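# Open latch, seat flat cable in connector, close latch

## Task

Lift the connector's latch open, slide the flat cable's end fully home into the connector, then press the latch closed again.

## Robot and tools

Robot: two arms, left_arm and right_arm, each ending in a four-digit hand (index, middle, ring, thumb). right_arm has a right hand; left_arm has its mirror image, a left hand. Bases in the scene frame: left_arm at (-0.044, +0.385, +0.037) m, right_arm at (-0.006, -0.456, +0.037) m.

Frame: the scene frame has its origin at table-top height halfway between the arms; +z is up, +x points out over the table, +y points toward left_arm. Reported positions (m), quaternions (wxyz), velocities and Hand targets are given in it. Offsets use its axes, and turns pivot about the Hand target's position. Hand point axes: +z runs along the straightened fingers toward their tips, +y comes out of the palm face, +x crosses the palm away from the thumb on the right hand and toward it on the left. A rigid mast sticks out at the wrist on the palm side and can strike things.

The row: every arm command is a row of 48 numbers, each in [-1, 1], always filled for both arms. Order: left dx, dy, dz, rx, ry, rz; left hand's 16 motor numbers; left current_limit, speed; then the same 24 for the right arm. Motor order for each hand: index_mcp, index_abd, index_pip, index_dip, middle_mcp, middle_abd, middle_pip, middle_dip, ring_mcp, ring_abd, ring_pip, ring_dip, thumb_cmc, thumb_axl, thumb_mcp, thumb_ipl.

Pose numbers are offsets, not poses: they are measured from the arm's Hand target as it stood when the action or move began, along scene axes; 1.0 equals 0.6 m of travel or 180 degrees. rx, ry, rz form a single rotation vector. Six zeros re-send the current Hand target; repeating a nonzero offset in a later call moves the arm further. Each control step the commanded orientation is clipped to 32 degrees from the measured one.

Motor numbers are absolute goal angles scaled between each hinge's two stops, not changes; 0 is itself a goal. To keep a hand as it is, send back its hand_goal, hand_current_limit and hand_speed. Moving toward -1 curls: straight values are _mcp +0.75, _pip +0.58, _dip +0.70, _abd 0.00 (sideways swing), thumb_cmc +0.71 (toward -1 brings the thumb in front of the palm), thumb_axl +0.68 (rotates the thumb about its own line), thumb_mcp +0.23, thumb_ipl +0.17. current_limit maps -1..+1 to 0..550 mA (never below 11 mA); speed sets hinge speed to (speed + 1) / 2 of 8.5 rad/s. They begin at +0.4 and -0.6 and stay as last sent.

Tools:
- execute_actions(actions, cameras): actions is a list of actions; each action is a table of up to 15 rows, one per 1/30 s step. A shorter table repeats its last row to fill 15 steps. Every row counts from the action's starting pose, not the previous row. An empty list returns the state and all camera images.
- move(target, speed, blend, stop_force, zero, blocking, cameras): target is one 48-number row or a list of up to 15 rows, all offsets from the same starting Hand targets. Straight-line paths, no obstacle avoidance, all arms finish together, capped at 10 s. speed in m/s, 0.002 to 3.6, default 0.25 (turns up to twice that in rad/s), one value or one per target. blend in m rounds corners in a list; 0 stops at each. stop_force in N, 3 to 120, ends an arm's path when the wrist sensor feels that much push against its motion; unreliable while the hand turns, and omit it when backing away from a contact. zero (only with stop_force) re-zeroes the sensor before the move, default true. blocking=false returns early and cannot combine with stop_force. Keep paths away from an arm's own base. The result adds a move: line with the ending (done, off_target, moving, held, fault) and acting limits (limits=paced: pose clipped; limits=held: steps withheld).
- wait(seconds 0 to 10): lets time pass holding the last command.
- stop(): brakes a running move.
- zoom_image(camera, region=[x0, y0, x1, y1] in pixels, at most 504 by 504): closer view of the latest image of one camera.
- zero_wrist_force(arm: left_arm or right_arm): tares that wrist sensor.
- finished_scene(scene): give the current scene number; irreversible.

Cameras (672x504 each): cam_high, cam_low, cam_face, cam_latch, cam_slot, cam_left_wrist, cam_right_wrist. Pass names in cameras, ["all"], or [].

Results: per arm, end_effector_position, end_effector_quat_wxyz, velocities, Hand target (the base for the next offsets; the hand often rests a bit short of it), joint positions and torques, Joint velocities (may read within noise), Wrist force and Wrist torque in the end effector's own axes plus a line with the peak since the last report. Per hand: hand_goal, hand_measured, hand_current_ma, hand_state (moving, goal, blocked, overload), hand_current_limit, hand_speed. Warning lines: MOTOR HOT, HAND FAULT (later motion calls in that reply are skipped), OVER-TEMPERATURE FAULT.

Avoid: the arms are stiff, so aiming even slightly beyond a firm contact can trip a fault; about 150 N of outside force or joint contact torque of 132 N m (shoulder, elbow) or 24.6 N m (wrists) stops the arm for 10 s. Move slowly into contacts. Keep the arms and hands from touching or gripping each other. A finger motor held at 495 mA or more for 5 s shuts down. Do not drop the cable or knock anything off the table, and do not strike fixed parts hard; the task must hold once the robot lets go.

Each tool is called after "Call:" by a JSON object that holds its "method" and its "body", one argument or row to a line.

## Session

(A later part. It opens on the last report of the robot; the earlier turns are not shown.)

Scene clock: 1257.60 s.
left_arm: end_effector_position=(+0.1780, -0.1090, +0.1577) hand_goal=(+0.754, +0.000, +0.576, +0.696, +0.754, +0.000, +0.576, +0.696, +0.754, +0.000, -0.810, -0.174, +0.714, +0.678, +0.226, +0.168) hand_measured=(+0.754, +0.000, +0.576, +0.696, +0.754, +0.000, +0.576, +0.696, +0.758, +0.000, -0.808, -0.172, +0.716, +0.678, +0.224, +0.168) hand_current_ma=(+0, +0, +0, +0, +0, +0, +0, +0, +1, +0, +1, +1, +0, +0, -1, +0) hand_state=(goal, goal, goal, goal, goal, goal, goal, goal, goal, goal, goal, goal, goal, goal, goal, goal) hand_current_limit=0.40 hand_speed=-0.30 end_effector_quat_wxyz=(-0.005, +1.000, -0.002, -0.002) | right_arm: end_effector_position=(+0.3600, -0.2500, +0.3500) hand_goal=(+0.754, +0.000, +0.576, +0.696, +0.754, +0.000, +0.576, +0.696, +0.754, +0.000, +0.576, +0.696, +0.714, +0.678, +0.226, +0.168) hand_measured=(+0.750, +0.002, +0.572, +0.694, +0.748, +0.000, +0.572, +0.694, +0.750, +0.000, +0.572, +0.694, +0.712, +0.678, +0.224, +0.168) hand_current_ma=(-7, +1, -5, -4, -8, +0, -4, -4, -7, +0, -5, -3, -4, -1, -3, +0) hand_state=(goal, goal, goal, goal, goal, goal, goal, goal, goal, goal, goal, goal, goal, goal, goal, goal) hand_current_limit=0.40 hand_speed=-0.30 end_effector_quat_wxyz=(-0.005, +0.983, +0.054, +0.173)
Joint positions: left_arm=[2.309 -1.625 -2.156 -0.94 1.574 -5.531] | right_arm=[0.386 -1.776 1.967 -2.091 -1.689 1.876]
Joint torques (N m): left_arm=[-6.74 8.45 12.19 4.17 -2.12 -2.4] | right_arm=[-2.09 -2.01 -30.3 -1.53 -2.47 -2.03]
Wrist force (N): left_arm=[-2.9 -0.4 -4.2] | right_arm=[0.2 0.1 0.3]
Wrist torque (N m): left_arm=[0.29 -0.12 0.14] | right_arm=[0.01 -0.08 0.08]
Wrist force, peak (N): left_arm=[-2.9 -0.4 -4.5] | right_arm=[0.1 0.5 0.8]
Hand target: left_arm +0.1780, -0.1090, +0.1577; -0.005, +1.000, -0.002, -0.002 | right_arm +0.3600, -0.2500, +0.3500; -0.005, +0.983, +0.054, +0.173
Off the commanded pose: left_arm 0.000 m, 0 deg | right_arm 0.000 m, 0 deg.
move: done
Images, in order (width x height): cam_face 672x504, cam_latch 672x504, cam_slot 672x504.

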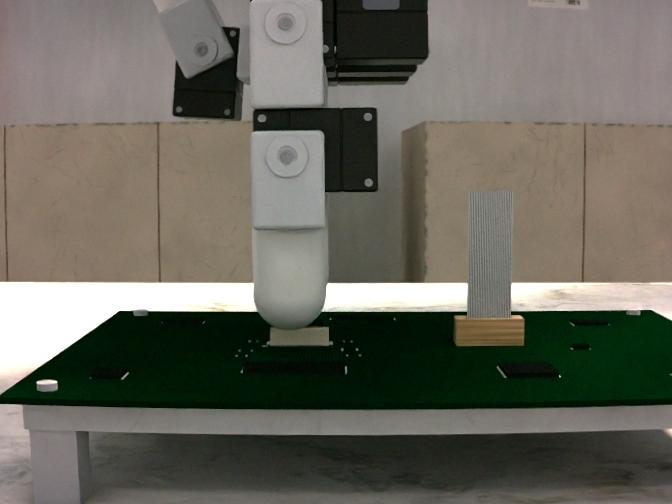

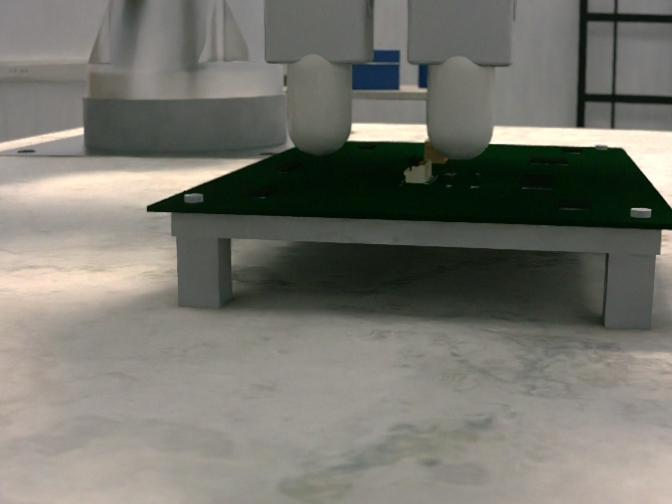

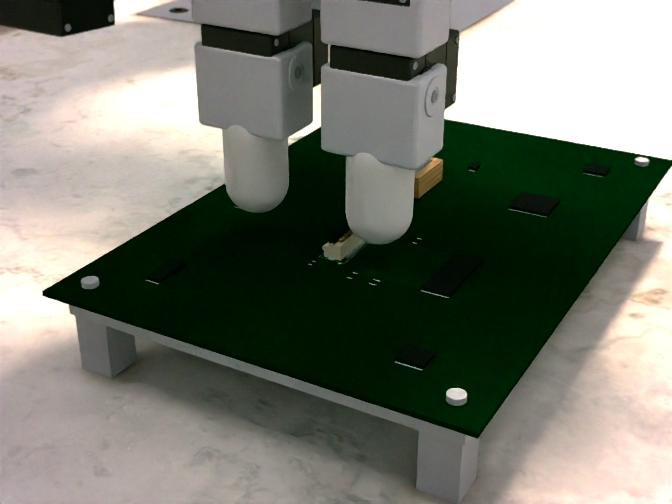

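Call:
{"method": "move", "body": {
  "target": [
    [-0.0125,0,0,0,0,0,0.754,0,0.576,0.696,0.754,0,0.576,0.696,0.754,0,-0.81,-0.174,0.714,0.678,0.226,0.168,0.4,-0.3,0,0,0,0,0,0,0.754,0,0.576,0.696,0.754,0,0.576,0.696,0.754,0,0.576,0.696,0.714,0.678,0.226,0.168,0.4,-0.3],
    [-0.018,0,0,0,0,0,0.754,0,0.576,0.696,0.754,0,0.576,0.696,0.754,0,-0.81,-0.174,0.714,0.678,0.226,0.168,0.4,-0.3,0,0,0,0,0,0,0.754,0,0.576,0.696,0.754,0,0.576,0.696,0.754,0,0.576,0.696,0.714,0.678,0.226,0.168,0.4,-0.3]
  ],
  "speed": [0.03,0.004],
  "stop_force": 3,
  "cameras": ["cam_latch"]
}}

Call:
{"method": "zoom_image", "body": {
  "camera": "cam_latch",
  "region": [380, 130, 450, 185]
}}

Scene clock: 1268.87 s.
left_arm: end_effector_position=(+0.1672, -0.1090, +0.1577) hand_goal=(+0.754, +0.000, +0.576, +0.696, +0.754, +0.000, +0.576, +0.696, +0.754, +0.000, -0.810, -0.174, +0.714, +0.678, +0.226, +0.168) hand_measured=(+0.754, +0.000, +0.576, +0.696, +0.754, +0.000, +0.576, +0.696, +0.758, +0.000, -0.808, -0.172, +0.716, +0.678, +0.224, +0.168) hand_current_ma=(+0, +0, +0, +0, +0, +0, +0, +0, +1, +0, +1, +1, +0, +0, -1, +0) hand_state=(goal, goal, goal, goal, goal, goal, goal, goal, goal, goal, goal, goal, goal, goal, goal, goal) hand_current_limit=0.40 hand_speed=-0.30 end_effector_quat_wxyz=(-0.005, +1.000, -0.002, -0.002) | right_arm: end_effector_position=(+0.3600, -0.2500, +0.3500) hand_goal=(+0.754, +0.000, +0.576, +0.696, +0.754, +0.000, +0.576, +0.696, +0.754, +0.000, +0.576, +0.696, +0.714, +0.678, +0.226, +0.168) hand_measured=(+0.750, +0.002, +0.572, +0.694, +0.748, +0.000, +0.572, +0.694, +0.750, +0.000, +0.572, +0.694, +0.712, +0.678, +0.224, +0.168) hand_current_ma=(-7, +1, -5, -4, -8, +0, -4, -4, -7, +0, -5, -3, -4, -1, -3, +0) hand_state=(goal, goal, goal, goal, goal, goal, goal, goal, goal, goal, goal, goal, goal, goal, goal, goal) hand_current_limit=0.40 hand_speed=-0.30 end_effector_quat_wxyz=(-0.005, +0.983, +0.054, +0.173)
Joint positions: left_arm=[2.291 -1.614 -2.168 -0.939 1.574 -5.549] | right_arm=[0.386 -1.776 1.967 -2.091 -1.689 1.876]
Joint torques (N m): left_arm=[-6.5 32.27 12.12 3.93 -2.66 -2.48] | right_arm=[0.1 -2.85 -30.45 -1.55 -2.49 -1.44]
Wrist force (N): left_arm=[-2.9 -0.3 -4.3] | right_arm=[0.1 0.3 0.6]
Wrist torque (N m): left_arm=[0.31 -0.12 0.14] | right_arm=[0.00 -0.07 0.07]
Wrist force, peak (N): left_arm=[-3.0 -0.4 -4.5] | right_arm=[0.2 0.5 0.8]
Hand target: left_arm +0.1672, -0.1090, +0.1577; -0.005, +1.000, -0.002, -0.002 | right_arm +0.3600, -0.2500, +0.3500; -0.005, +0.983, +0.054, +0.173
Off the commanded pose: left_arm 0.000 m, 0 deg | right_arm 0.000 m, 0 deg.
move: done
Images, in order (width x height): cam_latch 672x504.

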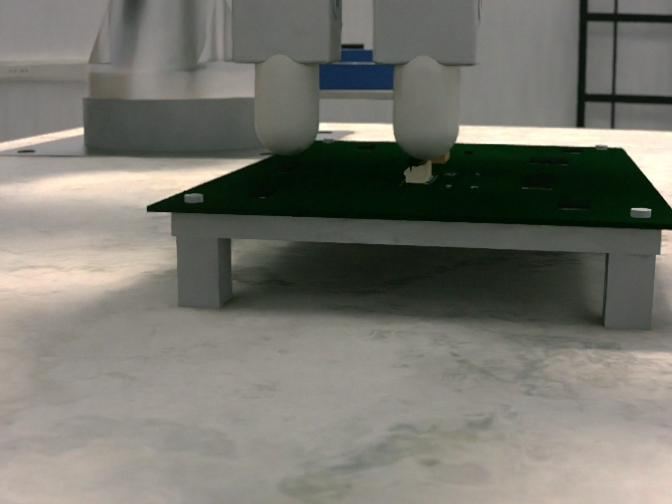

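Scaled by 7.200 from the camera's 672x504 image, which has a finer 960x720 frame.

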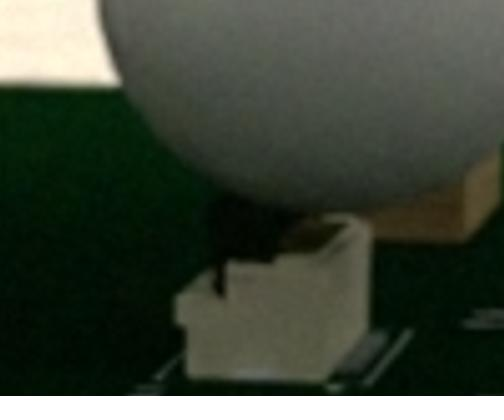

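Call:
{"method": "move", "body": {
  "target": [
    [-0.0042,0,0,0,0,0,0.754,0,0.576,0.696,0.754,0,0.576,0.696,0.754,0,-0.81,-0.174,0.714,0.678,0.226,0.168,0.4,-0.3,0,0,0,0,0,0,0.754,0,0.576,0.696,0.754,0,0.576,0.696,0.754,0,0.576,0.696,0.714,0.678,0.226,0.168,0.4,-0.3]
  ],
  "speed": 0.01,
  "cameras": ["cam_latch"]
}}

Call:
{"method": "zoom_image", "body": {
  "camera": "cam_latch",
  "region": [380, 130, 450, 185]
}}

Call:
{"method": "zoom_image", "body": {
  "camera": "cam_slot",
  "region": [310, 200, 380, 264]
}}

Scene clock: 1276.80 s.
left_arm: end_effector_position=(+0.1648, -0.1090, +0.1577) hand_goal=(+0.754, +0.000, +0.576, +0.696, +0.754, +0.000, +0.576, +0.696, +0.754, +0.000, -0.810, -0.174, +0.714, +0.678, +0.226, +0.168) hand_measured=(+0.754, +0.002, +0.576, +0.696, +0.754, +0.000, +0.576, +0.696, +0.758, +0.000, -0.808, -0.172, +0.716, +0.678, +0.224, +0.168) hand_current_ma=(+0, +0, +0, +0, +0, +0, +0, +0, +1, +0, +1, +1, +0, +0, -1, +0) hand_state=(goal, goal, goal, goal, goal, goal, goal, goal, goal, goal, goal, goal, goal, goal, goal, goal) hand_current_limit=0.40 hand_speed=-0.30 end_effector_quat_wxyz=(-0.005, +1.000, -0.002, -0.002) | right_arm: end_effector_position=(+0.3600, -0.2500, +0.3500) hand_goal=(+0.754, +0.000, +0.576, +0.696, +0.754, +0.000, +0.576, +0.696, +0.754, +0.000, +0.576, +0.696, +0.714, +0.678, +0.226, +0.168) hand_measured=(+0.750, +0.002, +0.572, +0.694, +0.748, +0.000, +0.572, +0.694, +0.750, +0.000, +0.572, +0.694, +0.712, +0.678, +0.224, +0.168) hand_current_ma=(-7, +1, -5, -4, -8, +0, -4, -4, -7, +0, -5, -3, -4, -1, -3, +0) hand_state=(goal, goal, goal, goal, goal, goal, goal, goal, goal, goal, goal, goal, goal, goal, goal, goal) hand_current_limit=0.40 hand_speed=-0.30 end_effector_quat_wxyz=(-0.005, +0.983, +0.054, +0.173)
Joint positions: left_arm=[2.287 -1.612 -2.171 -0.939 1.574 -5.553] | right_arm=[0.386 -1.776 1.967 -2.091 -1.689 1.876]
Joint torques (N m): left_arm=[-5.92 30.07 12.86 4 -2.58 -2.61] | right_arm=[1.52 -2.23 -29.67 -1.62 -2.5 -0.89]
Wrist force (N): left_arm=[-2.6 -0.2 -4.3] | right_arm=[0.1 0.2 0.6]
Wrist torque (N m): left_arm=[0.32 -0.10 0.16] | right_arm=[0.00 -0.07 0.07]
Wrist force, peak (N): left_arm=[-2.6 -0.4 -4.7] | right_arm=[0.1 0.4 0.8]
Hand target: left_arm +0.1646, -0.1090, +0.1577; -0.005, +1.000, -0.002, -0.002 | right_arm +0.3600, -0.2500, +0.3500; -0.005, +0.983, +0.054, +0.173
Off the commanded pose: left_arm 0.000 m, 0 deg | right_arm 0.000 m, 0 deg.
move: done
Images, in order (width x height): cam_latch 672x504.

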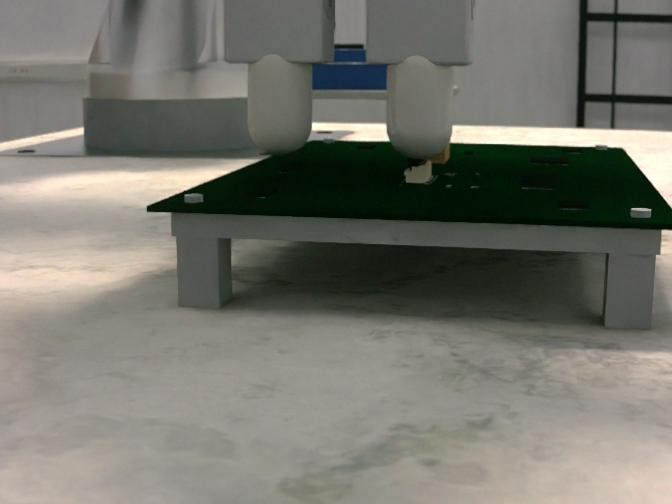

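Scaled by 7.200 from the camera's 672x504 image, which has a finer 960x720 frame.

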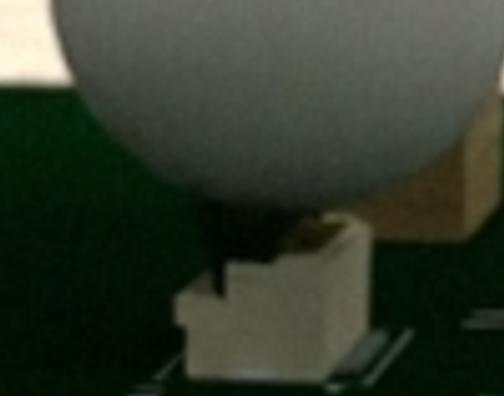

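This scene's latest camera images include none from cam_slot. They are from: cam_latch. cam_slot's image comes with the result of a call that names it in "cameras".

Call:
{"method": "move", "body": {
  "target": [
    [-0.0033,0,0,0,0,0,0.754,0,0.576,0.696,0.754,0,0.576,0.696,0.754,0,-0.81,-0.174,0.714,0.678,0.226,0.168,0.4,-0.3,0,0,0,0,0,0,0.754,0,0.576,0.696,0.754,0,0.576,0.696,0.754,0,0.576,0.696,0.714,0.678,0.226,0.168,0.4,-0.3],
    [0.003,0,0.06,0,0,0,0.754,0,0.576,0.696,0.754,0,0.576,0.696,0.754,0,-0.81,-0.174,0.714,0.678,0.226,0.168,0.4,-0.3,0,0,0,0,0,0,0.754,0,0.576,0.696,0.754,0,0.576,0.696,0.754,0,0.576,0.696,0.714,0.678,0.226,0.168,0.4,-0.3]
  ],
  "speed": [0.01,0.08],
  "cameras": ["cam_latch","cam_slot"]
}}

Call:
{"method": "zoom_image", "body": {
  "camera": "cam_latch",
  "region": [380, 130, 450, 185]
}}

Call:
{"method": "zoom_image", "body": {
  "camera": "cam_slot",
  "region": [310, 200, 380, 264]
}}

Scene clock: 1287.10 s.
left_arm: end_effector_position=(+0.1664, -0.1090, +0.1936) hand_goal=(+0.754, +0.000, +0.576, +0.696, +0.754, +0.000, +0.576, +0.696, +0.754, +0.000, -0.810, -0.174, +0.714, +0.678, +0.226, +0.168) hand_measured=(+0.754, +0.002, +0.576, +0.696, +0.754, +0.000, +0.576, +0.696, +0.758, +0.000, -0.808, -0.172, +0.716, +0.678, +0.224, +0.168) hand_current_ma=(+0, +0, +0, +0, +0, +0, +0, +0, +1, +0, +1, +1, +0, +0, -1, +0) hand_state=(goal, goal, goal, goal, goal, goal, goal, goal, goal, goal, goal, goal, goal, goal, goal, goal) hand_current_limit=0.40 hand_speed=-0.30 end_effector_quat_wxyz=(-0.005, +1.000, -0.002, -0.002) | right_arm: end_effector_position=(+0.3600, -0.2500, +0.3500) hand_goal=(+0.754, +0.000, +0.576, +0.696, +0.754, +0.000, +0.576, +0.696, +0.754, +0.000, +0.576, +0.696, +0.714, +0.678, +0.226, +0.168) hand_measured=(+0.750, +0.002, +0.572, +0.694, +0.748, +0.000, +0.572, +0.694, +0.750, +0.000, +0.572, +0.694, +0.712, +0.678, +0.224, +0.168) hand_current_ma=(-7, +1, -5, -4, -8, +0, -4, -4, -7, +0, -5, -3, -4, -1, -3, +0) hand_state=(goal, goal, goal, goal, goal, goal, goal, goal, goal, goal, goal, goal, goal, goal, goal, goal) hand_current_limit=0.40 hand_speed=-0.30 end_effector_quat_wxyz=(-0.005, +0.983, +0.054, +0.173)
Joint positions: left_arm=[2.289 -1.558 -2.116 -1.048 1.574 -5.55] | right_arm=[0.386 -1.776 1.967 -2.091 -1.689 1.876]
Joint torques (N m): left_arm=[7.53 30.64 27.17 0.11 0.09 2.79] | right_arm=[4.01 -2.74 -30.04 -1.65 -2.43 -0.49]
Wrist force (N): left_arm=[-2.8 -0.5 -4.1] | right_arm=[0.2 0.4 0.5]
Wrist torque (N m): left_arm=[0.26 -0.13 0.04] | right_arm=[0.02 -0.09 0.09]
Wrist force, peak (N): left_arm=[-2.8 -0.3 -4.8] | right_arm=[0.1 0.4 0.9]
Hand target: left_arm +0.1664, -0.1090, +0.1937; -0.005, +1.000, -0.002, -0.002 | right_arm +0.3600, -0.2500, +0.3500; -0.005, +0.983, +0.054, +0.173
Off the commanded pose: left_arm 0.000 m, 0 deg | right_arm 0.000 m, 0 deg.
move: done
Images, in order (width x height): cam_latch 672x504, cam_slot 672x504.

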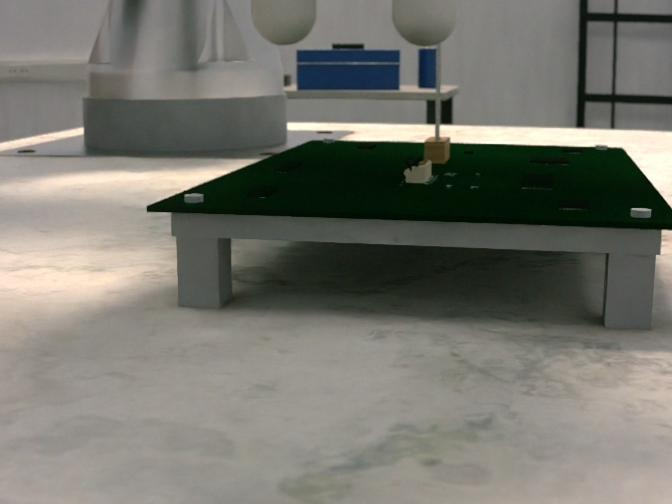

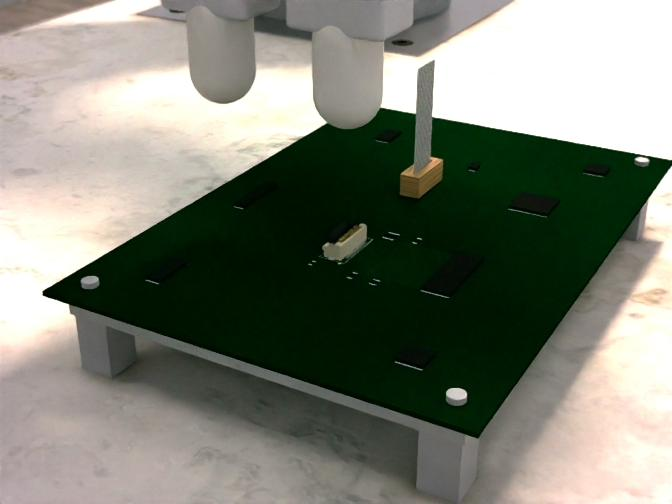

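Scaled by 7.200 from the camera's 672x504 image, which has a finer 960x720 frame.

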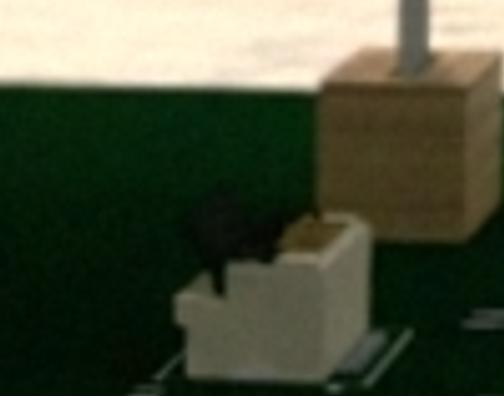

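Scaled by 7.200 from the camera's 672x504 image, which has a finer 960x720 frame.

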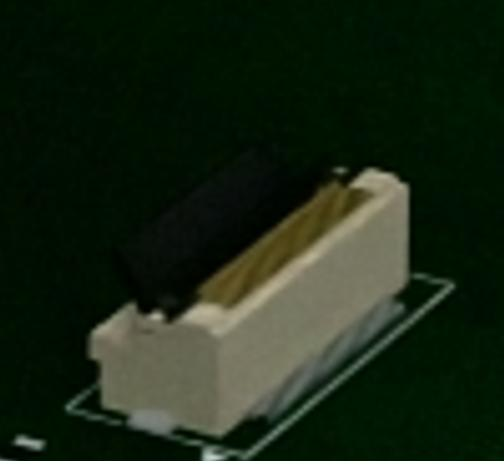

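Call:
{"method": "move", "body": {
  "target": [
    [0.037,0.0975,0.0767,0,0,0,0.754,0,0.576,0.696,0.754,0,0.576,0.696,0.754,0,-0.81,-0.174,0.714,0.678,0.226,0.168,0.4,-0.3,0,0,0,0,0,0,0.754,0,0.576,0.696,0.754,0,0.576,0.696,0.754,0,0.576,0.696,0.714,0.678,0.226,0.168,0.4,-0.3],
    [0.037,0.0975,-0.0378,0,0,0,0.754,0,0.576,0.696,0.754,0,0.576,0.696,0.754,0,-0.81,-0.174,0.714,0.678,0.226,0.168,0.4,-0.3,0,0,0,0,0,0,0.754,0,0.576,0.696,0.754,0,0.576,0.696,0.754,0,0.576,0.696,0.714,0.678,0.226,0.168,0.4,-0.3]
  ],
  "speed": [0.12,0.08],
  "cameras": ["cam_latch","cam_slot","cam_face"]
}}

Call:
{"method": "zoom_image", "body": {
  "camera": "cam_latch",
  "region": [370, 20, 510, 185]
}}

Scene clock: 1309.73 s.
left_arm: end_effector_position=(+0.1887, -0.0505, +0.1711) hand_goal=(+0.754, +0.000, +0.576, +0.696, +0.754, +0.000, +0.576, +0.696, +0.754, +0.000, -0.810, -0.174, +0.714, +0.678, +0.226, +0.168) hand_measured=(+0.754, +0.002, +0.576, +0.696, +0.754, +0.000, +0.576, +0.696, +0.758, +0.000, -0.808, -0.172, +0.716, +0.678, +0.224, +0.168) hand_current_ma=(+0, +0, +0, +0, +0, +0, +0, +0, +1, +0, +1, +1, +0, +0, -1, +0) hand_state=(goal, goal, goal, goal, goal, goal, goal, goal, goal, goal, goal, goal, goal, goal, goal, goal) hand_current_limit=0.40 hand_speed=-0.30 end_effector_quat_wxyz=(-0.005, +1.000, -0.002, -0.002) | right_arm: end_effector_position=(+0.3600, -0.2500, +0.3500) hand_goal=(+0.754, +0.000, +0.576, +0.696, +0.754, +0.000, +0.576, +0.696, +0.754, +0.000, +0.576, +0.696, +0.714, +0.678, +0.226, +0.168) hand_measured=(+0.750, +0.002, +0.572, +0.694, +0.748, +0.000, +0.572, +0.694, +0.750, +0.000, +0.572, +0.694, +0.712, +0.678, +0.224, +0.168) hand_current_ma=(-7, +1, -5, -4, -8, +0, -4, -4, -7, +0, -5, -3, -4, -1, -3, +0) hand_state=(goal, goal, goal, goal, goal, goal, goal, goal, goal, goal, goal, goal, goal, goal, goal, goal) hand_current_limit=0.40 hand_speed=-0.30 end_effector_quat_wxyz=(-0.005, +0.983, +0.054, +0.173)
Joint positions: left_arm=[2.43 -1.487 -2.251 -0.984 1.575 -5.41] | right_arm=[0.386 -1.776 1.967 -2.091 -1.689 1.876]
Joint torques (N m): left_arm=[-5.75 5.99 13.03 4.27 -0.22 -1.37] | right_arm=[5.36 -2.58 -29.91 -1.75 -2.43 0.16]
Wrist force (N): left_arm=[-2.6 -0.6 -4.3] | right_arm=[-0.1 0.4 0.5]
Wrist torque (N m): left_arm=[0.29 -0.16 0.05] | right_arm=[0.03 -0.05 0.06]
Wrist force, peak (N): left_arm=[-2.8 -0.3 -4.9] | right_arm=[0.1 0.5 0.8]
Hand target: left_arm +0.1886, -0.0505, +0.1710; -0.005, +1.000, -0.002, -0.002 | right_arm +0.3600, -0.2500, +0.3500; -0.005, +0.983, +0.054, +0.173
Off the commanded pose: left_arm 0.000 m, 0 deg | right_arm 0.000 m, 0 deg.
move: done
Images, in order (width x height): cam_face 672x504, cam_latch 672x504, cam_slot 672x504.

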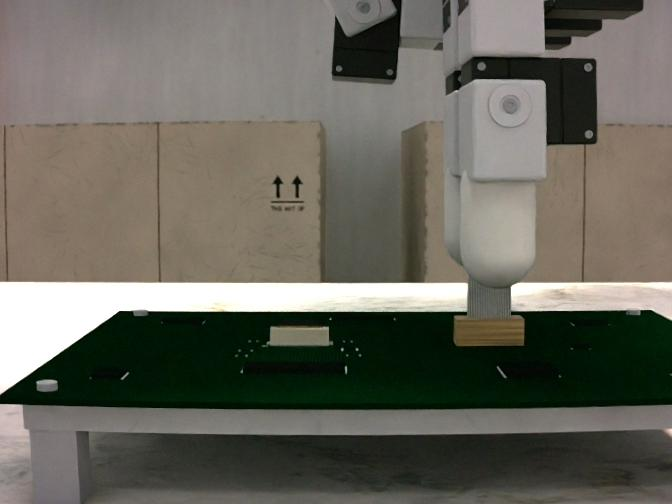

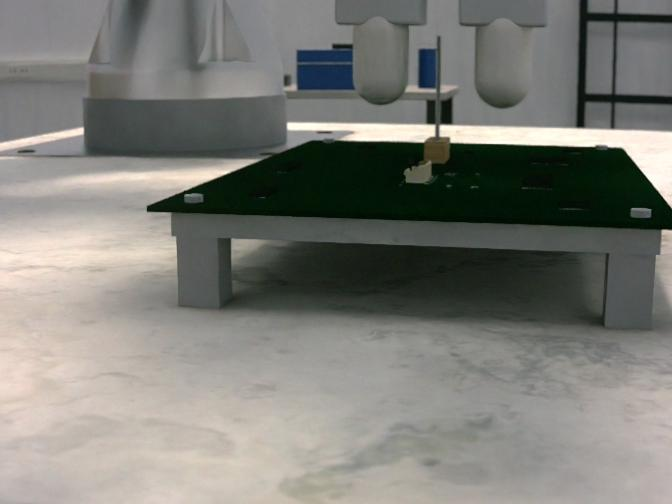

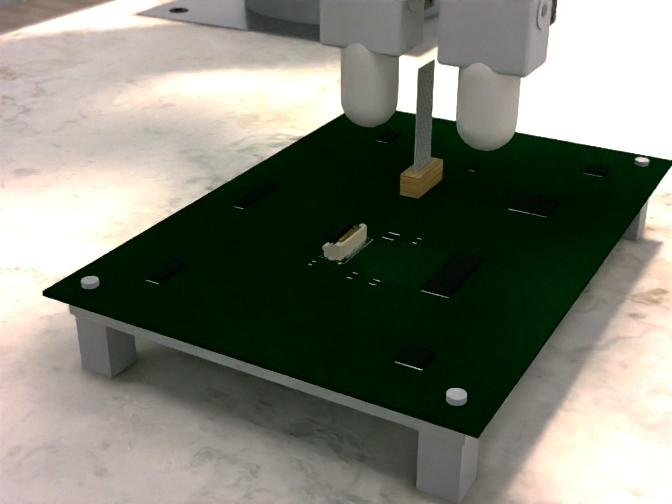

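Scaled by 3.055 from the camera's 672x504 image, which has a finer 960x720 frame.

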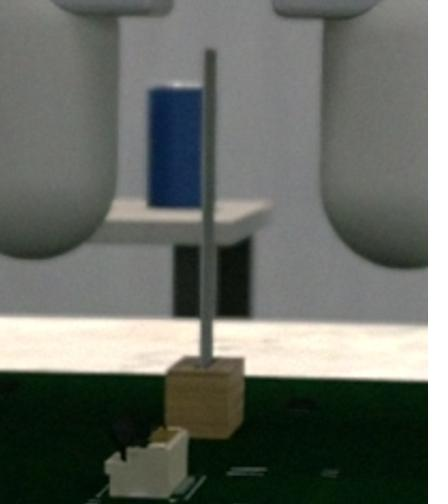

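Call:
{"method": "move", "body": {
  "target": [
    [-0.0022,0,-0.005,0,0,0,0.754,-0.115,0.576,0.696,0.754,0.115,0.576,0.696,0.754,0,-0.81,-0.174,0.714,0.678,0.226,0.168,0.4,-0.8,0,0,0,0,0,0,0.754,0,0.576,0.696,0.754,0,0.576,0.696,0.754,0,0.576,0.696,0.714,0.678,0.226,0.168,0.4,-0.3]
  ],
  "speed": 0.02,
  "cameras": ["cam_latch","cam_slot"]
}}

Call:
{"method": "zoom_image", "body": {
  "camera": "cam_latch",
  "region": [370, 20, 510, 185]
}}

Scene clock: 1335.90 s.
left_arm: end_effector_position=(+0.1874, -0.0505, +0.1681) hand_goal=(+0.754, -0.114, +0.576, +0.696, +0.754, +0.116, +0.576, +0.696, +0.754, +0.000, -0.810, -0.174, +0.714, +0.678, +0.226, +0.168) hand_measured=(+0.754, -0.094, +0.576, +0.696, +0.754, +0.094, +0.576, +0.696, +0.758, +0.000, -0.808, -0.172, +0.716, +0.678, +0.224, +0.168) hand_current_ma=(+0, +13, +0, +0, +0, -15, +0, +0, +1, +0, +1, +1, +0, +0, -1, +0) hand_state=(goal, goal, goal, goal, goal, blocked, goal, goal, goal, goal, goal, goal, goal, goal, goal, goal) hand_current_limit=0.40 hand_speed=-0.80 end_effector_quat_wxyz=(-0.005, +1.000, -0.002, -0.002) | right_arm: end_effector_position=(+0.3600, -0.2500, +0.3500) hand_goal=(+0.754, +0.000, +0.576, +0.696, +0.754, +0.000, +0.576, +0.696, +0.754, +0.000, +0.576, +0.696, +0.714, +0.678, +0.226, +0.168) hand_measured=(+0.750, +0.002, +0.572, +0.694, +0.748, +0.000, +0.572, +0.694, +0.750, +0.000, +0.572, +0.694, +0.712, +0.678, +0.224, +0.168) hand_current_ma=(-7, +1, -5, -4, -8, +0, -4, -4, -7, +0, -5, -3, -4, -1, -3, +0) hand_state=(goal, goal, goal, goal, goal, goal, goal, goal, goal, goal, goal, goal, goal, goal, goal, goal) hand_current_limit=0.40 hand_speed=-0.30 end_effector_quat_wxyz=(-0.005, +0.983, +0.054, +0.173)
Joint positions: left_arm=[2.427 -1.49 -2.257 -0.974 1.575 -5.413] | right_arm=[0.386 -1.776 1.967 -2.091 -1.689 1.876]
Joint torques (N m): left_arm=[-5.35 3.69 11.81 3.65 -2.59 -2.59] | right_arm=[5.26 -2.4 -30.09 -1.75 -2.36 0.47]
Wrist force (N): left_arm=[-2.5 -0.4 -4.1] | right_arm=[0.3 0.4 0.6]
Wrist torque (N m): left_arm=[0.29 -0.17 0.16] | right_arm=[0.03 -0.09 0.09]
Wrist force, peak (N): left_arm=[-2.8 -0.3 -4.5] | right_arm=[-0.1 0.2 0.9]
Hand target: left_arm +0.1873, -0.0505, +0.1680; -0.005, +1.000, -0.002, -0.002 | right_arm +0.3600, -0.2500, +0.3500; -0.005, +0.983, +0.054, +0.173
Off the commanded pose: left_arm 0.000 m, 0 deg | right_arm 0.000 m, 0 deg.
move: done
Images, in order (width x height): cam_latch 672x504, cam_slot 672x504.

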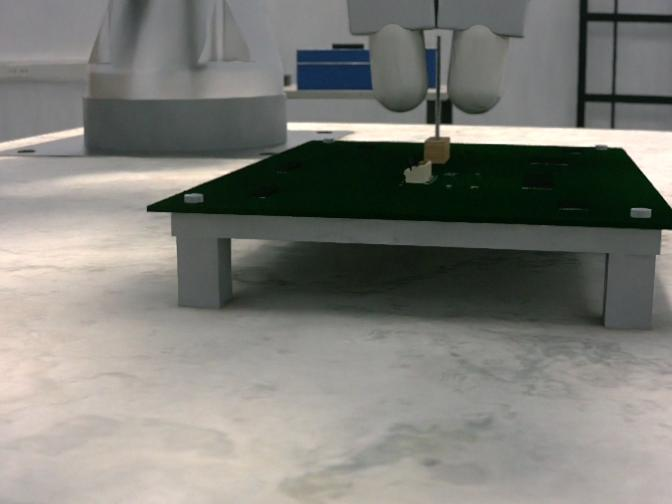

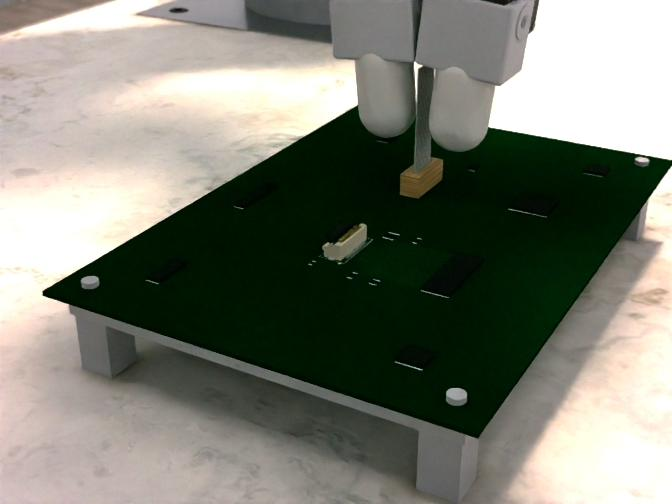

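Scaled by 3.055 from the camera's 672x504 image, which has a finer 960x720 frame.

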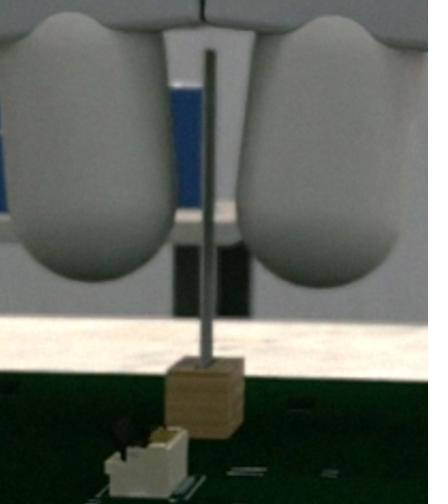

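Call:
{"method": "move", "body": {
  "target": [
    [0,0,0.0,0,0,0,0.754,0,0.576,0.696,0.754,0,0.576,0.696,0.754,0,0.576,0.696,0.714,0.678,0.226,0.168,0.4,-0.4,0,0,0,0,0,0,0.754,0,0.576,0.696,0.754,0,0.576,0.696,0.754,0,0.576,0.696,0.714,0.678,0.226,0.168,0.4,-0.3],
    [0,0,0.25,0,0,0,0.754,0,0.576,0.696,0.754,0,0.576,0.696,0.754,0,0.576,0.696,0.714,0.678,0.226,0.168,0.4,-0.4,0,0,0,0,0,0,0.754,0,0.576,0.696,0.754,0,0.576,0.696,0.754,0,0.576,0.696,0.714,0.678,0.226,0.168,0.4,-0.3]
  ],
  "speed": 0.2
}}

Call:
{"method": "execute_actions", "body": {
  "actions": [],
  "cameras": ["cam_high"]
}}

Scene clock: 1446.33 s.
left_arm: end_effector_position=(+0.1873, -0.0505, +0.3179) hand_goal=(+0.754, +0.000, +0.576, +0.696, +0.754, +0.000, +0.576, +0.696, +0.754, +0.000, +0.576, +0.696, +0.714, +0.678, +0.226, +0.168) hand_measured=(+0.754, -0.004, +0.576, +0.696, +0.754, +0.004, +0.576, +0.696, +0.756, +0.000, +0.572, +0.694, +0.716, +0.678, +0.224, +0.168) hand_current_ma=(+0, -1, +0, +0, +0, +1, +0, +0, +0, +0, -1, -1, +0, +0, -1, +0) hand_state=(goal, goal, goal, goal, goal, goal, goal, goal, goal, goal, goal, goal, goal, goal, goal, goal) hand_current_limit=0.40 hand_speed=-0.40 end_effector_quat_wxyz=(-0.005, +1.000, -0.002, -0.002) | right_arm: end_effector_position=(+0.3600, -0.2500, +0.3500) hand_goal=(+0.754, +0.000, +0.576, +0.696, +0.754, +0.000, +0.576, +0.696, +0.754, +0.000, +0.576, +0.696, +0.714, +0.678, +0.226, +0.168) hand_measured=(+0.750, +0.002, +0.572, +0.694, +0.748, +0.000, +0.572, +0.694, +0.750, +0.000, +0.572, +0.694, +0.712, +0.678, +0.224, +0.168) hand_current_ma=(-7, +1, -5, -4, -8, +0, -4, -4, -7, +0, -5, -3, -4, -1, -3, +0) hand_state=(goal, goal, goal, goal, goal, goal, goal, goal, goal, goal, goal, goal, goal, goal, goal, goal) hand_current_limit=0.40 hand_speed=-0.30 end_effector_quat_wxyz=(-0.005, +0.983, +0.054, +0.173)
Joint positions: left_arm=[2.427 -1.336 -1.967 -1.418 1.575 -5.413] | right_arm=[0.386 -1.776 1.967 -2.091 -1.689 1.876]
Joint torques (N m): left_arm=[6.79 14.87 30.16 0.45 2.74 2.77] | right_arm=[5.66 -2.4 -31.08 -1.76 -2.38 1.09]
Wrist force (N): left_arm=[-2.3 -0.3 -4.3] | right_arm=[0.0 0.5 0.4]
Wrist torque (N m): left_arm=[0.32 -0.19 0.11] | right_arm=[0.05 -0.06 0.08]
Wrist force, peak (N): left_arm=[-2.6 -0.2 -5.3] | right_arm=[0.0 0.6 0.8]
Hand target: left_arm +0.1873, -0.0505, +0.3180; -0.005, +1.000, -0.002, -0.002 | right_arm +0.3600, -0.2500, +0.3500; -0.005, +0.983, +0.054, +0.173
Off the commanded pose: left_arm 0.000 m, 0 deg | right_arm 0.000 m, 0 deg.
move: done

Scene clock: 1446.33 s.
left_arm: end_effector_position=(+0.1873, -0.0505, +0.3179) hand_goal=(+0.754, +0.000, +0.576, +0.696, +0.754, +0.000, +0.576, +0.696, +0.754, +0.000, +0.576, +0.696, +0.714, +0.678, +0.226, +0.168) hand_measured=(+0.754, -0.004, +0.576, +0.696, +0.754, +0.004, +0.576, +0.696, +0.756, +0.000, +0.572, +0.694, +0.716, +0.678, +0.224, +0.168) hand_current_ma=(+0, -1, +0, +0, +0, +1, +0, +0, +0, +0, -1, -1, +0, +0, -1, +0) hand_state=(goal, goal, goal, goal, goal, goal, goal, goal, goal, goal, goal, goal, goal, goal, goal, goal) hand_current_limit=0.40 hand_speed=-0.40 end_effector_quat_wxyz=(-0.005, +1.000, -0.002, -0.002) | right_arm: end_effector_position=(+0.3600, -0.2500, +0.3500) hand_goal=(+0.754, +0.000, +0.576, +0.696, +0.754, +0.000, +0.576, +0.696, +0.754, +0.000, +0.576, +0.696, +0.714, +0.678, +0.226, +0.168) hand_measured=(+0.750, +0.002, +0.572, +0.694, +0.748, +0.000, +0.572, +0.694, +0.750, +0.000, +0.572, +0.694, +0.712, +0.678, +0.224, +0.168) hand_current_ma=(-7, +1, -5, -4, -8, +0, -4, -4, -7, +0, -5, -3, -4, -1, -3, +0) hand_state=(goal, goal, goal, goal, goal, goal, goal, goal, goal, goal, goal, goal, goal, goal, goal, goal) hand_current_limit=0.40 hand_speed=-0.30 end_effector_quat_wxyz=(-0.005, +0.983, +0.054, +0.173)
Joint positions: left_arm=[2.427 -1.336 -1.967 -1.418 1.575 -5.413] | right_arm=[0.386 -1.776 1.967 -2.091 -1.689 1.876]
Joint velocities: within noise
Joint torques (N m): left_arm=[6.79 14.87 30.16 0.45 2.74 2.77] | right_arm=[5.66 -2.4 -31.08 -1.76 -2.38 1.09]
Wrist force (N): left_arm=[-2.3 -0.3 -4.3] | right_arm=[0.0 0.5 0.4]
Wrist torque (N m): left_arm=[0.32 -0.19 0.11] | right_arm=[0.05 -0.06 0.08]
Wrist force, peak (N): left_arm=[-2.3 -0.3 -4.3] | right_arm=[0.0 0.5 0.4]
Hand target: left_arm +0.1873, -0.0505, +0.3180; -0.005, +1.000, -0.002, -0.002 | right_arm +0.3600, -0.2500, +0.3500; -0.005, +0.983, +0.054, +0.173
Off the commanded pose: left_arm 0.000 m, 0 deg | right_arm 0.000 m, 0 deg.
Images, in order (width x height): cam_high 672x504.

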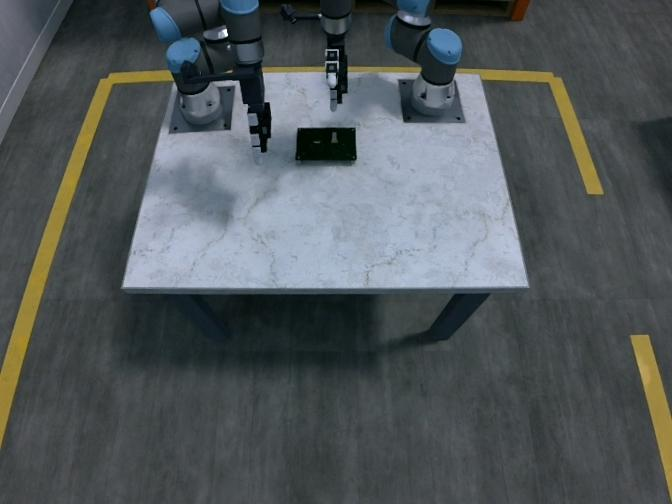

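Call:
{"method": "move", "body": {
  "target": [
    [-0.0482,0.1218,-0.0633,0.2596,0.4497,0.2596,0.205,0,-0.007,0.333,0.754,0,0.576,0.696,0.754,0,0.576,0.696,-0.506,0.677,-0.256,0.356,0.4,-0.4,0,0,0,0,0,0,0.754,0,0.576,0.696,0.754,0,0.576,0.696,0.754,0,0.576,0.696,0.714,0.678,0.226,0.168,0.4,-0.3]
  ],
  "speed": 0.25,
  "cameras": ["cam_high","cam_latch","cam_slot","cam_face","cam_left_wrist"]
}}

Scene clock: 1458.53 s.
left_arm: end_effector_position=(+0.1584, +0.0225, +0.2800) hand_goal=(+0.206, +0.000, -0.006, +0.334, +0.754, +0.000, +0.576, +0.696, +0.754, +0.000, +0.576, +0.696, -0.506, +0.678, -0.256, +0.356) hand_measured=(+0.202, +0.000, -0.004, +0.338, +0.748, +0.004, +0.576, +0.696, +0.748, +0.000, +0.572, +0.694, -0.500, +0.678, -0.256, +0.354) hand_current_ma=(-1, +0, +1, +1, -2, +1, +0, +0, -3, +0, -1, -1, +2, +0, +0, +0) hand_state=(goal, goal, goal, goal, goal, goal, goal, goal, goal, goal, goal, goal, goal, goal, goal, goal) hand_current_limit=0.40 hand_speed=-0.40 end_effector_quat_wxyz=(-0.354, +0.610, +0.350, -0.616) | right_arm: end_effector_position=(+0.3600, -0.2500, +0.3500) hand_goal=(+0.754, +0.000, +0.576, +0.696, +0.754, +0.000, +0.576, +0.696, +0.754, +0.000, +0.576, +0.696, +0.714, +0.678, +0.226, +0.168) hand_measured=(+0.750, +0.002, +0.572, +0.694, +0.748, +0.000, +0.572, +0.694, +0.750, +0.000, +0.572, +0.694, +0.712, +0.678, +0.224, +0.168) hand_current_ma=(-7, +1, -5, -4, -8, +0, -4, -4, -7, +0, -5, -3, -4, -1, -3, +0) hand_state=(goal, goal, goal, goal, goal, goal, goal, goal, goal, goal, goal, goal, goal, goal, goal, goal) hand_current_limit=0.40 hand_speed=-0.30 end_effector_quat_wxyz=(-0.005, +0.983, +0.054, +0.173)
Joint positions: left_arm=[2.71 -1.967 -1.509 -2.818 1.151 -5.751] | right_arm=[0.386 -1.776 1.967 -2.091 -1.689 1.876]
Joint torques (N m): left_arm=[6.31 22.88 12.09 -3.56 -2.6 -2.39] | right_arm=[4.86 -2.55 -29.92 -1.72 -2.32 1.95]
Wrist force (N): left_arm=[-5.7 -2.9 -3.7] | right_arm=[0.3 0.4 0.5]
Wrist torque (N m): left_arm=[0.21 0.47 0.07] | right_arm=[0.03 -0.10 0.09]
Wrist force, peak (N): left_arm=[-5.8 -2.8 -4.2] | right_arm=[0.3 0.6 0.7]
Hand target: left_arm +0.1584, +0.0226, +0.2800; -0.355, +0.610, +0.350, -0.616 | right_arm +0.3600, -0.2500, +0.3500; -0.005, +0.983, +0.054, +0.173
Off the commanded pose: left_arm 0.000 m, 0 deg | right_arm 0.000 m, 0 deg.
move: done
camera_calibration:
cam_left_wrist: T_world_to_cam=[[0.00279495, -0.325855, 0.945416, -0.288658], [0.726273, 0.650546, 0.222076, -0.234094], [-0.687401, 0.686009, 0.238478, 0.156247], [0, 0, 0, 1]] pos_world=[0.278227, -0.0489586, 0.287627]
Images, in order (width x height): cam_high 672x504, cam_face 672x504, cam_latch 672x504, cam_slot 672x504, cam_left_wrist 672x504.

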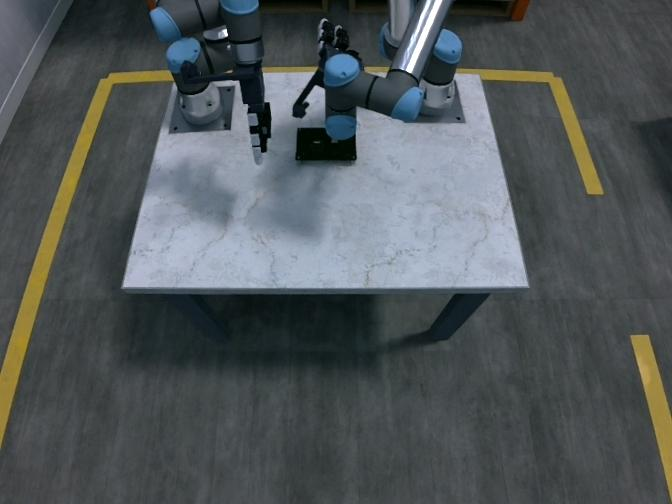

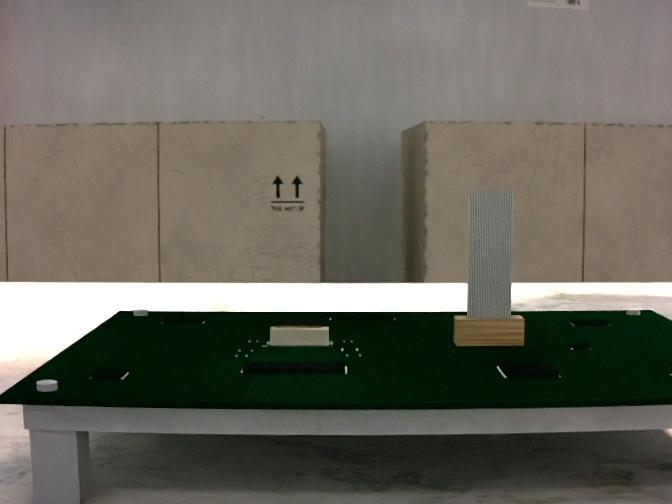

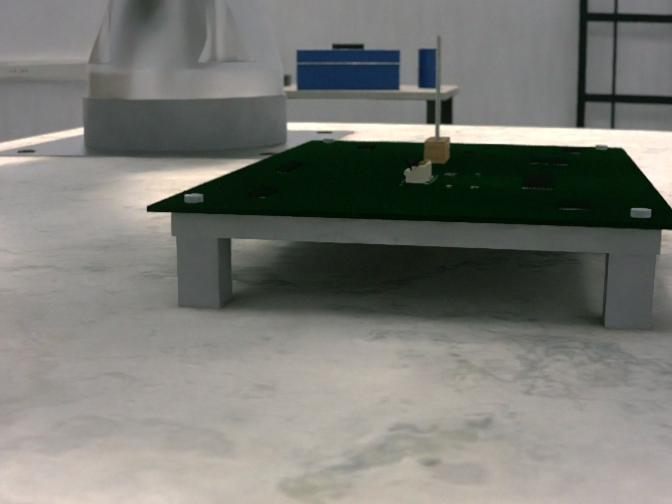

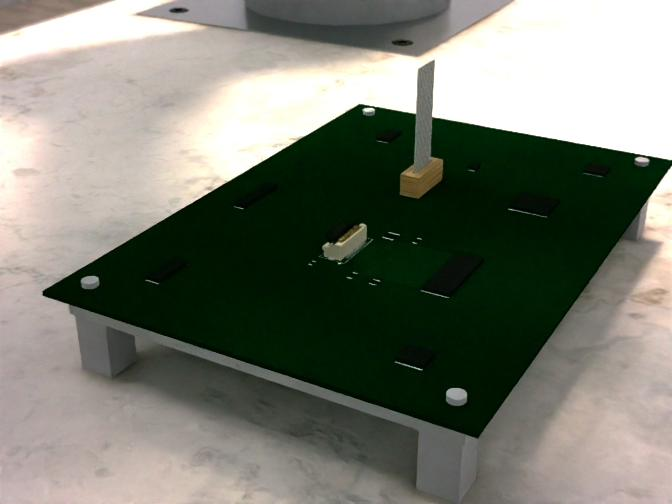

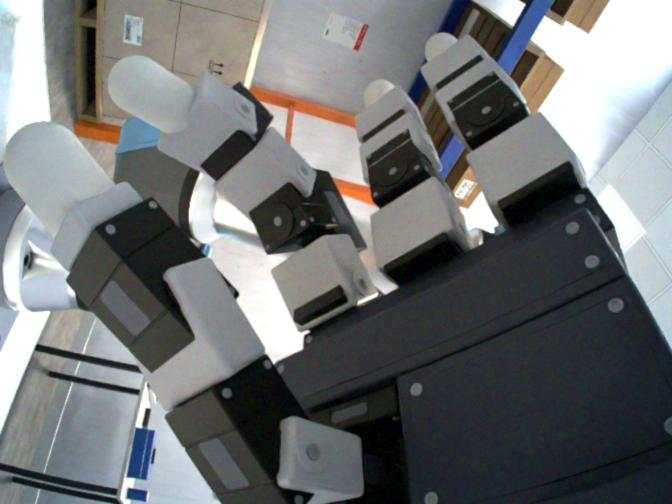

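Call:
{"method": "move", "body": {
  "target": [
    [0.01,0,-0.2,0,0,0,0.205,0,-0.007,0.333,0.754,0,0.576,0.696,0.754,0,0.576,0.696,-0.506,0.677,-0.256,0.356,0.4,-0.4,0,0,0,0,0,0,0.754,0,0.576,0.696,0.754,0,0.576,0.696,0.754,0,0.576,0.696,0.714,0.678,0.226,0.168,0.4,-0.3]
  ],
  "speed": 0.12,
  "cameras": ["cam_latch","cam_slot","cam_face","cam_left_wrist"]
}}

Call:
{"method": "zoom_image", "body": {
  "camera": "cam_latch",
  "region": [340, 0, 600, 195]
}}

Scene clock: 1472.80 s.
left_arm: end_effector_position=(+0.1644, +0.0226, +0.1602) hand_goal=(+0.206, +0.000, -0.006, +0.334, +0.754, +0.000, +0.576, +0.696, +0.754, +0.000, +0.576, +0.696, -0.506, +0.678, -0.256, +0.356) hand_measured=(+0.202, +0.000, -0.004, +0.338, +0.748, +0.004, +0.576, +0.696, +0.746, +0.000, +0.572, +0.694, -0.500, +0.678, -0.256, +0.354) hand_current_ma=(-1, +0, +0, +1, -3, +1, +0, +0, -3, +0, -1, -1, +2, +0, +0, +0) hand_state=(goal, goal, goal, goal, goal, goal, goal, goal, goal, goal, goal, goal, goal, goal, goal, goal) hand_current_limit=0.40 hand_speed=-0.40 end_effector_quat_wxyz=(-0.354, +0.610, +0.350, -0.616) | right_arm: end_effector_position=(+0.3600, -0.2500, +0.3500) hand_goal=(+0.754, +0.000, +0.576, +0.696, +0.754, +0.000, +0.576, +0.696, +0.754, +0.000, +0.576, +0.696, +0.714, +0.678, +0.226, +0.168) hand_measured=(+0.750, +0.002, +0.572, +0.694, +0.748, +0.000, +0.572, +0.694, +0.750, +0.000, +0.572, +0.694, +0.712, +0.678, +0.224, +0.168) hand_current_ma=(-7, +1, -5, -4, -8, +0, -4, -4, -7, +0, -5, -3, -4, -1, -3, +0) hand_state=(goal, goal, goal, goal, goal, goal, goal, goal, goal, goal, goal, goal, goal, goal, goal, goal) hand_current_limit=0.40 hand_speed=-0.30 end_effector_quat_wxyz=(-0.005, +0.983, +0.054, +0.173)
Joint positions: left_arm=[2.715 -2.105 -1.64 -2.55 1.155 -5.751] | right_arm=[0.386 -1.776 1.967 -2.091 -1.689 1.876]
Joint torques (N m): left_arm=[8.09 24.2 9.27 0.06 2.48 -2.32] | right_arm=[5.46 -1.93 -30.43 -1.83 -2.26 2.27]
Wrist force (N): left_arm=[-5.5 -2.9 -3.6] | right_arm=[0.1 0.4 0.7]
Wrist torque (N m): left_arm=[0.17 0.44 0.10] | right_arm=[0.00 -0.08 0.07]
Wrist force, peak (N): left_arm=[-6.1 -4.0 -3.5] | right_arm=[0.5 0.5 0.9]
Hand target: left_arm +0.1644, +0.0226, +0.1600; -0.355, +0.610, +0.350, -0.616 | right_arm +0.3600, -0.2500, +0.3500; -0.005, +0.983, +0.054, +0.173
Off the commanded pose: left_arm 0.000 m, 0 deg | right_arm 0.000 m, 0 deg.
move: done
camera_calibration:
cam_left_wrist: T_world_to_cam=[[0.00330913, -0.326016, 0.945358, -0.175368], [0.726195, 0.650706, 0.221861, -0.211737], [-0.687481, 0.68578, 0.238905, 0.188928], [0, 0, 0, 1]] pos_world=[0.284227, -0.0489579, 0.167626]
Images, in order (width x height): cam_face 672x504, cam_latch 672x504, cam_slot 672x504, cam_left_wrist 672x504.

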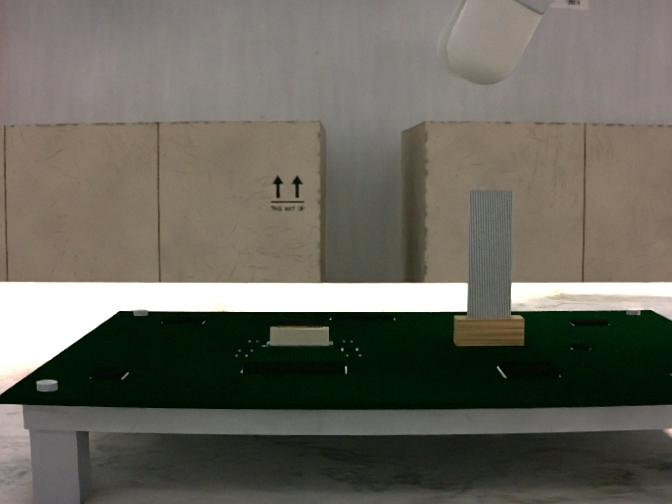

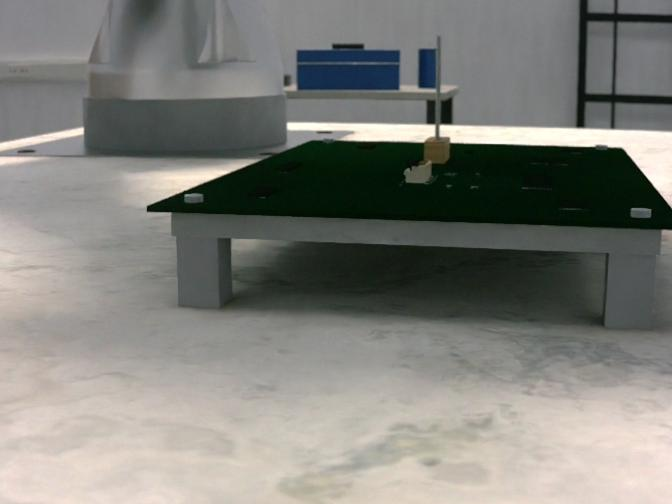

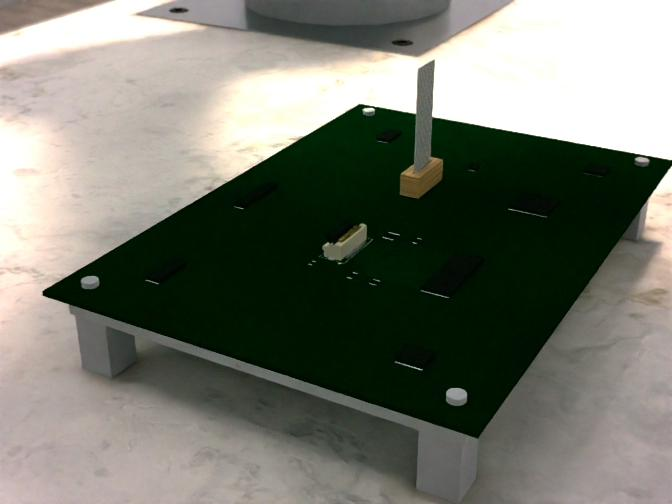

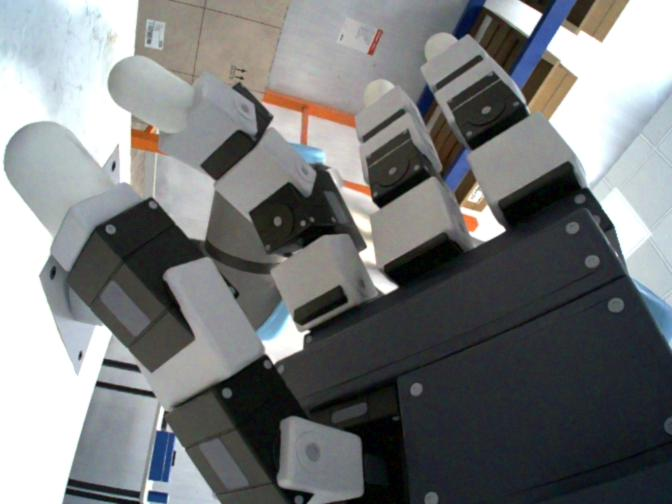

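Scaled by 1.938 from the camera's 672x504 image, which has a finer 960x720 frame.

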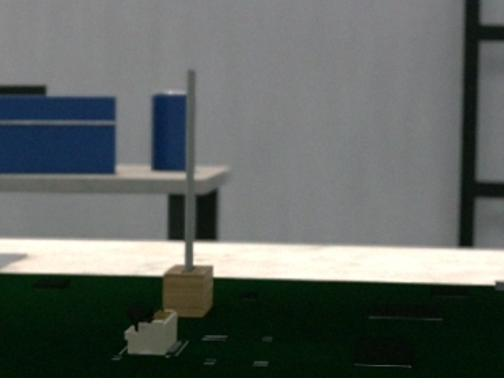

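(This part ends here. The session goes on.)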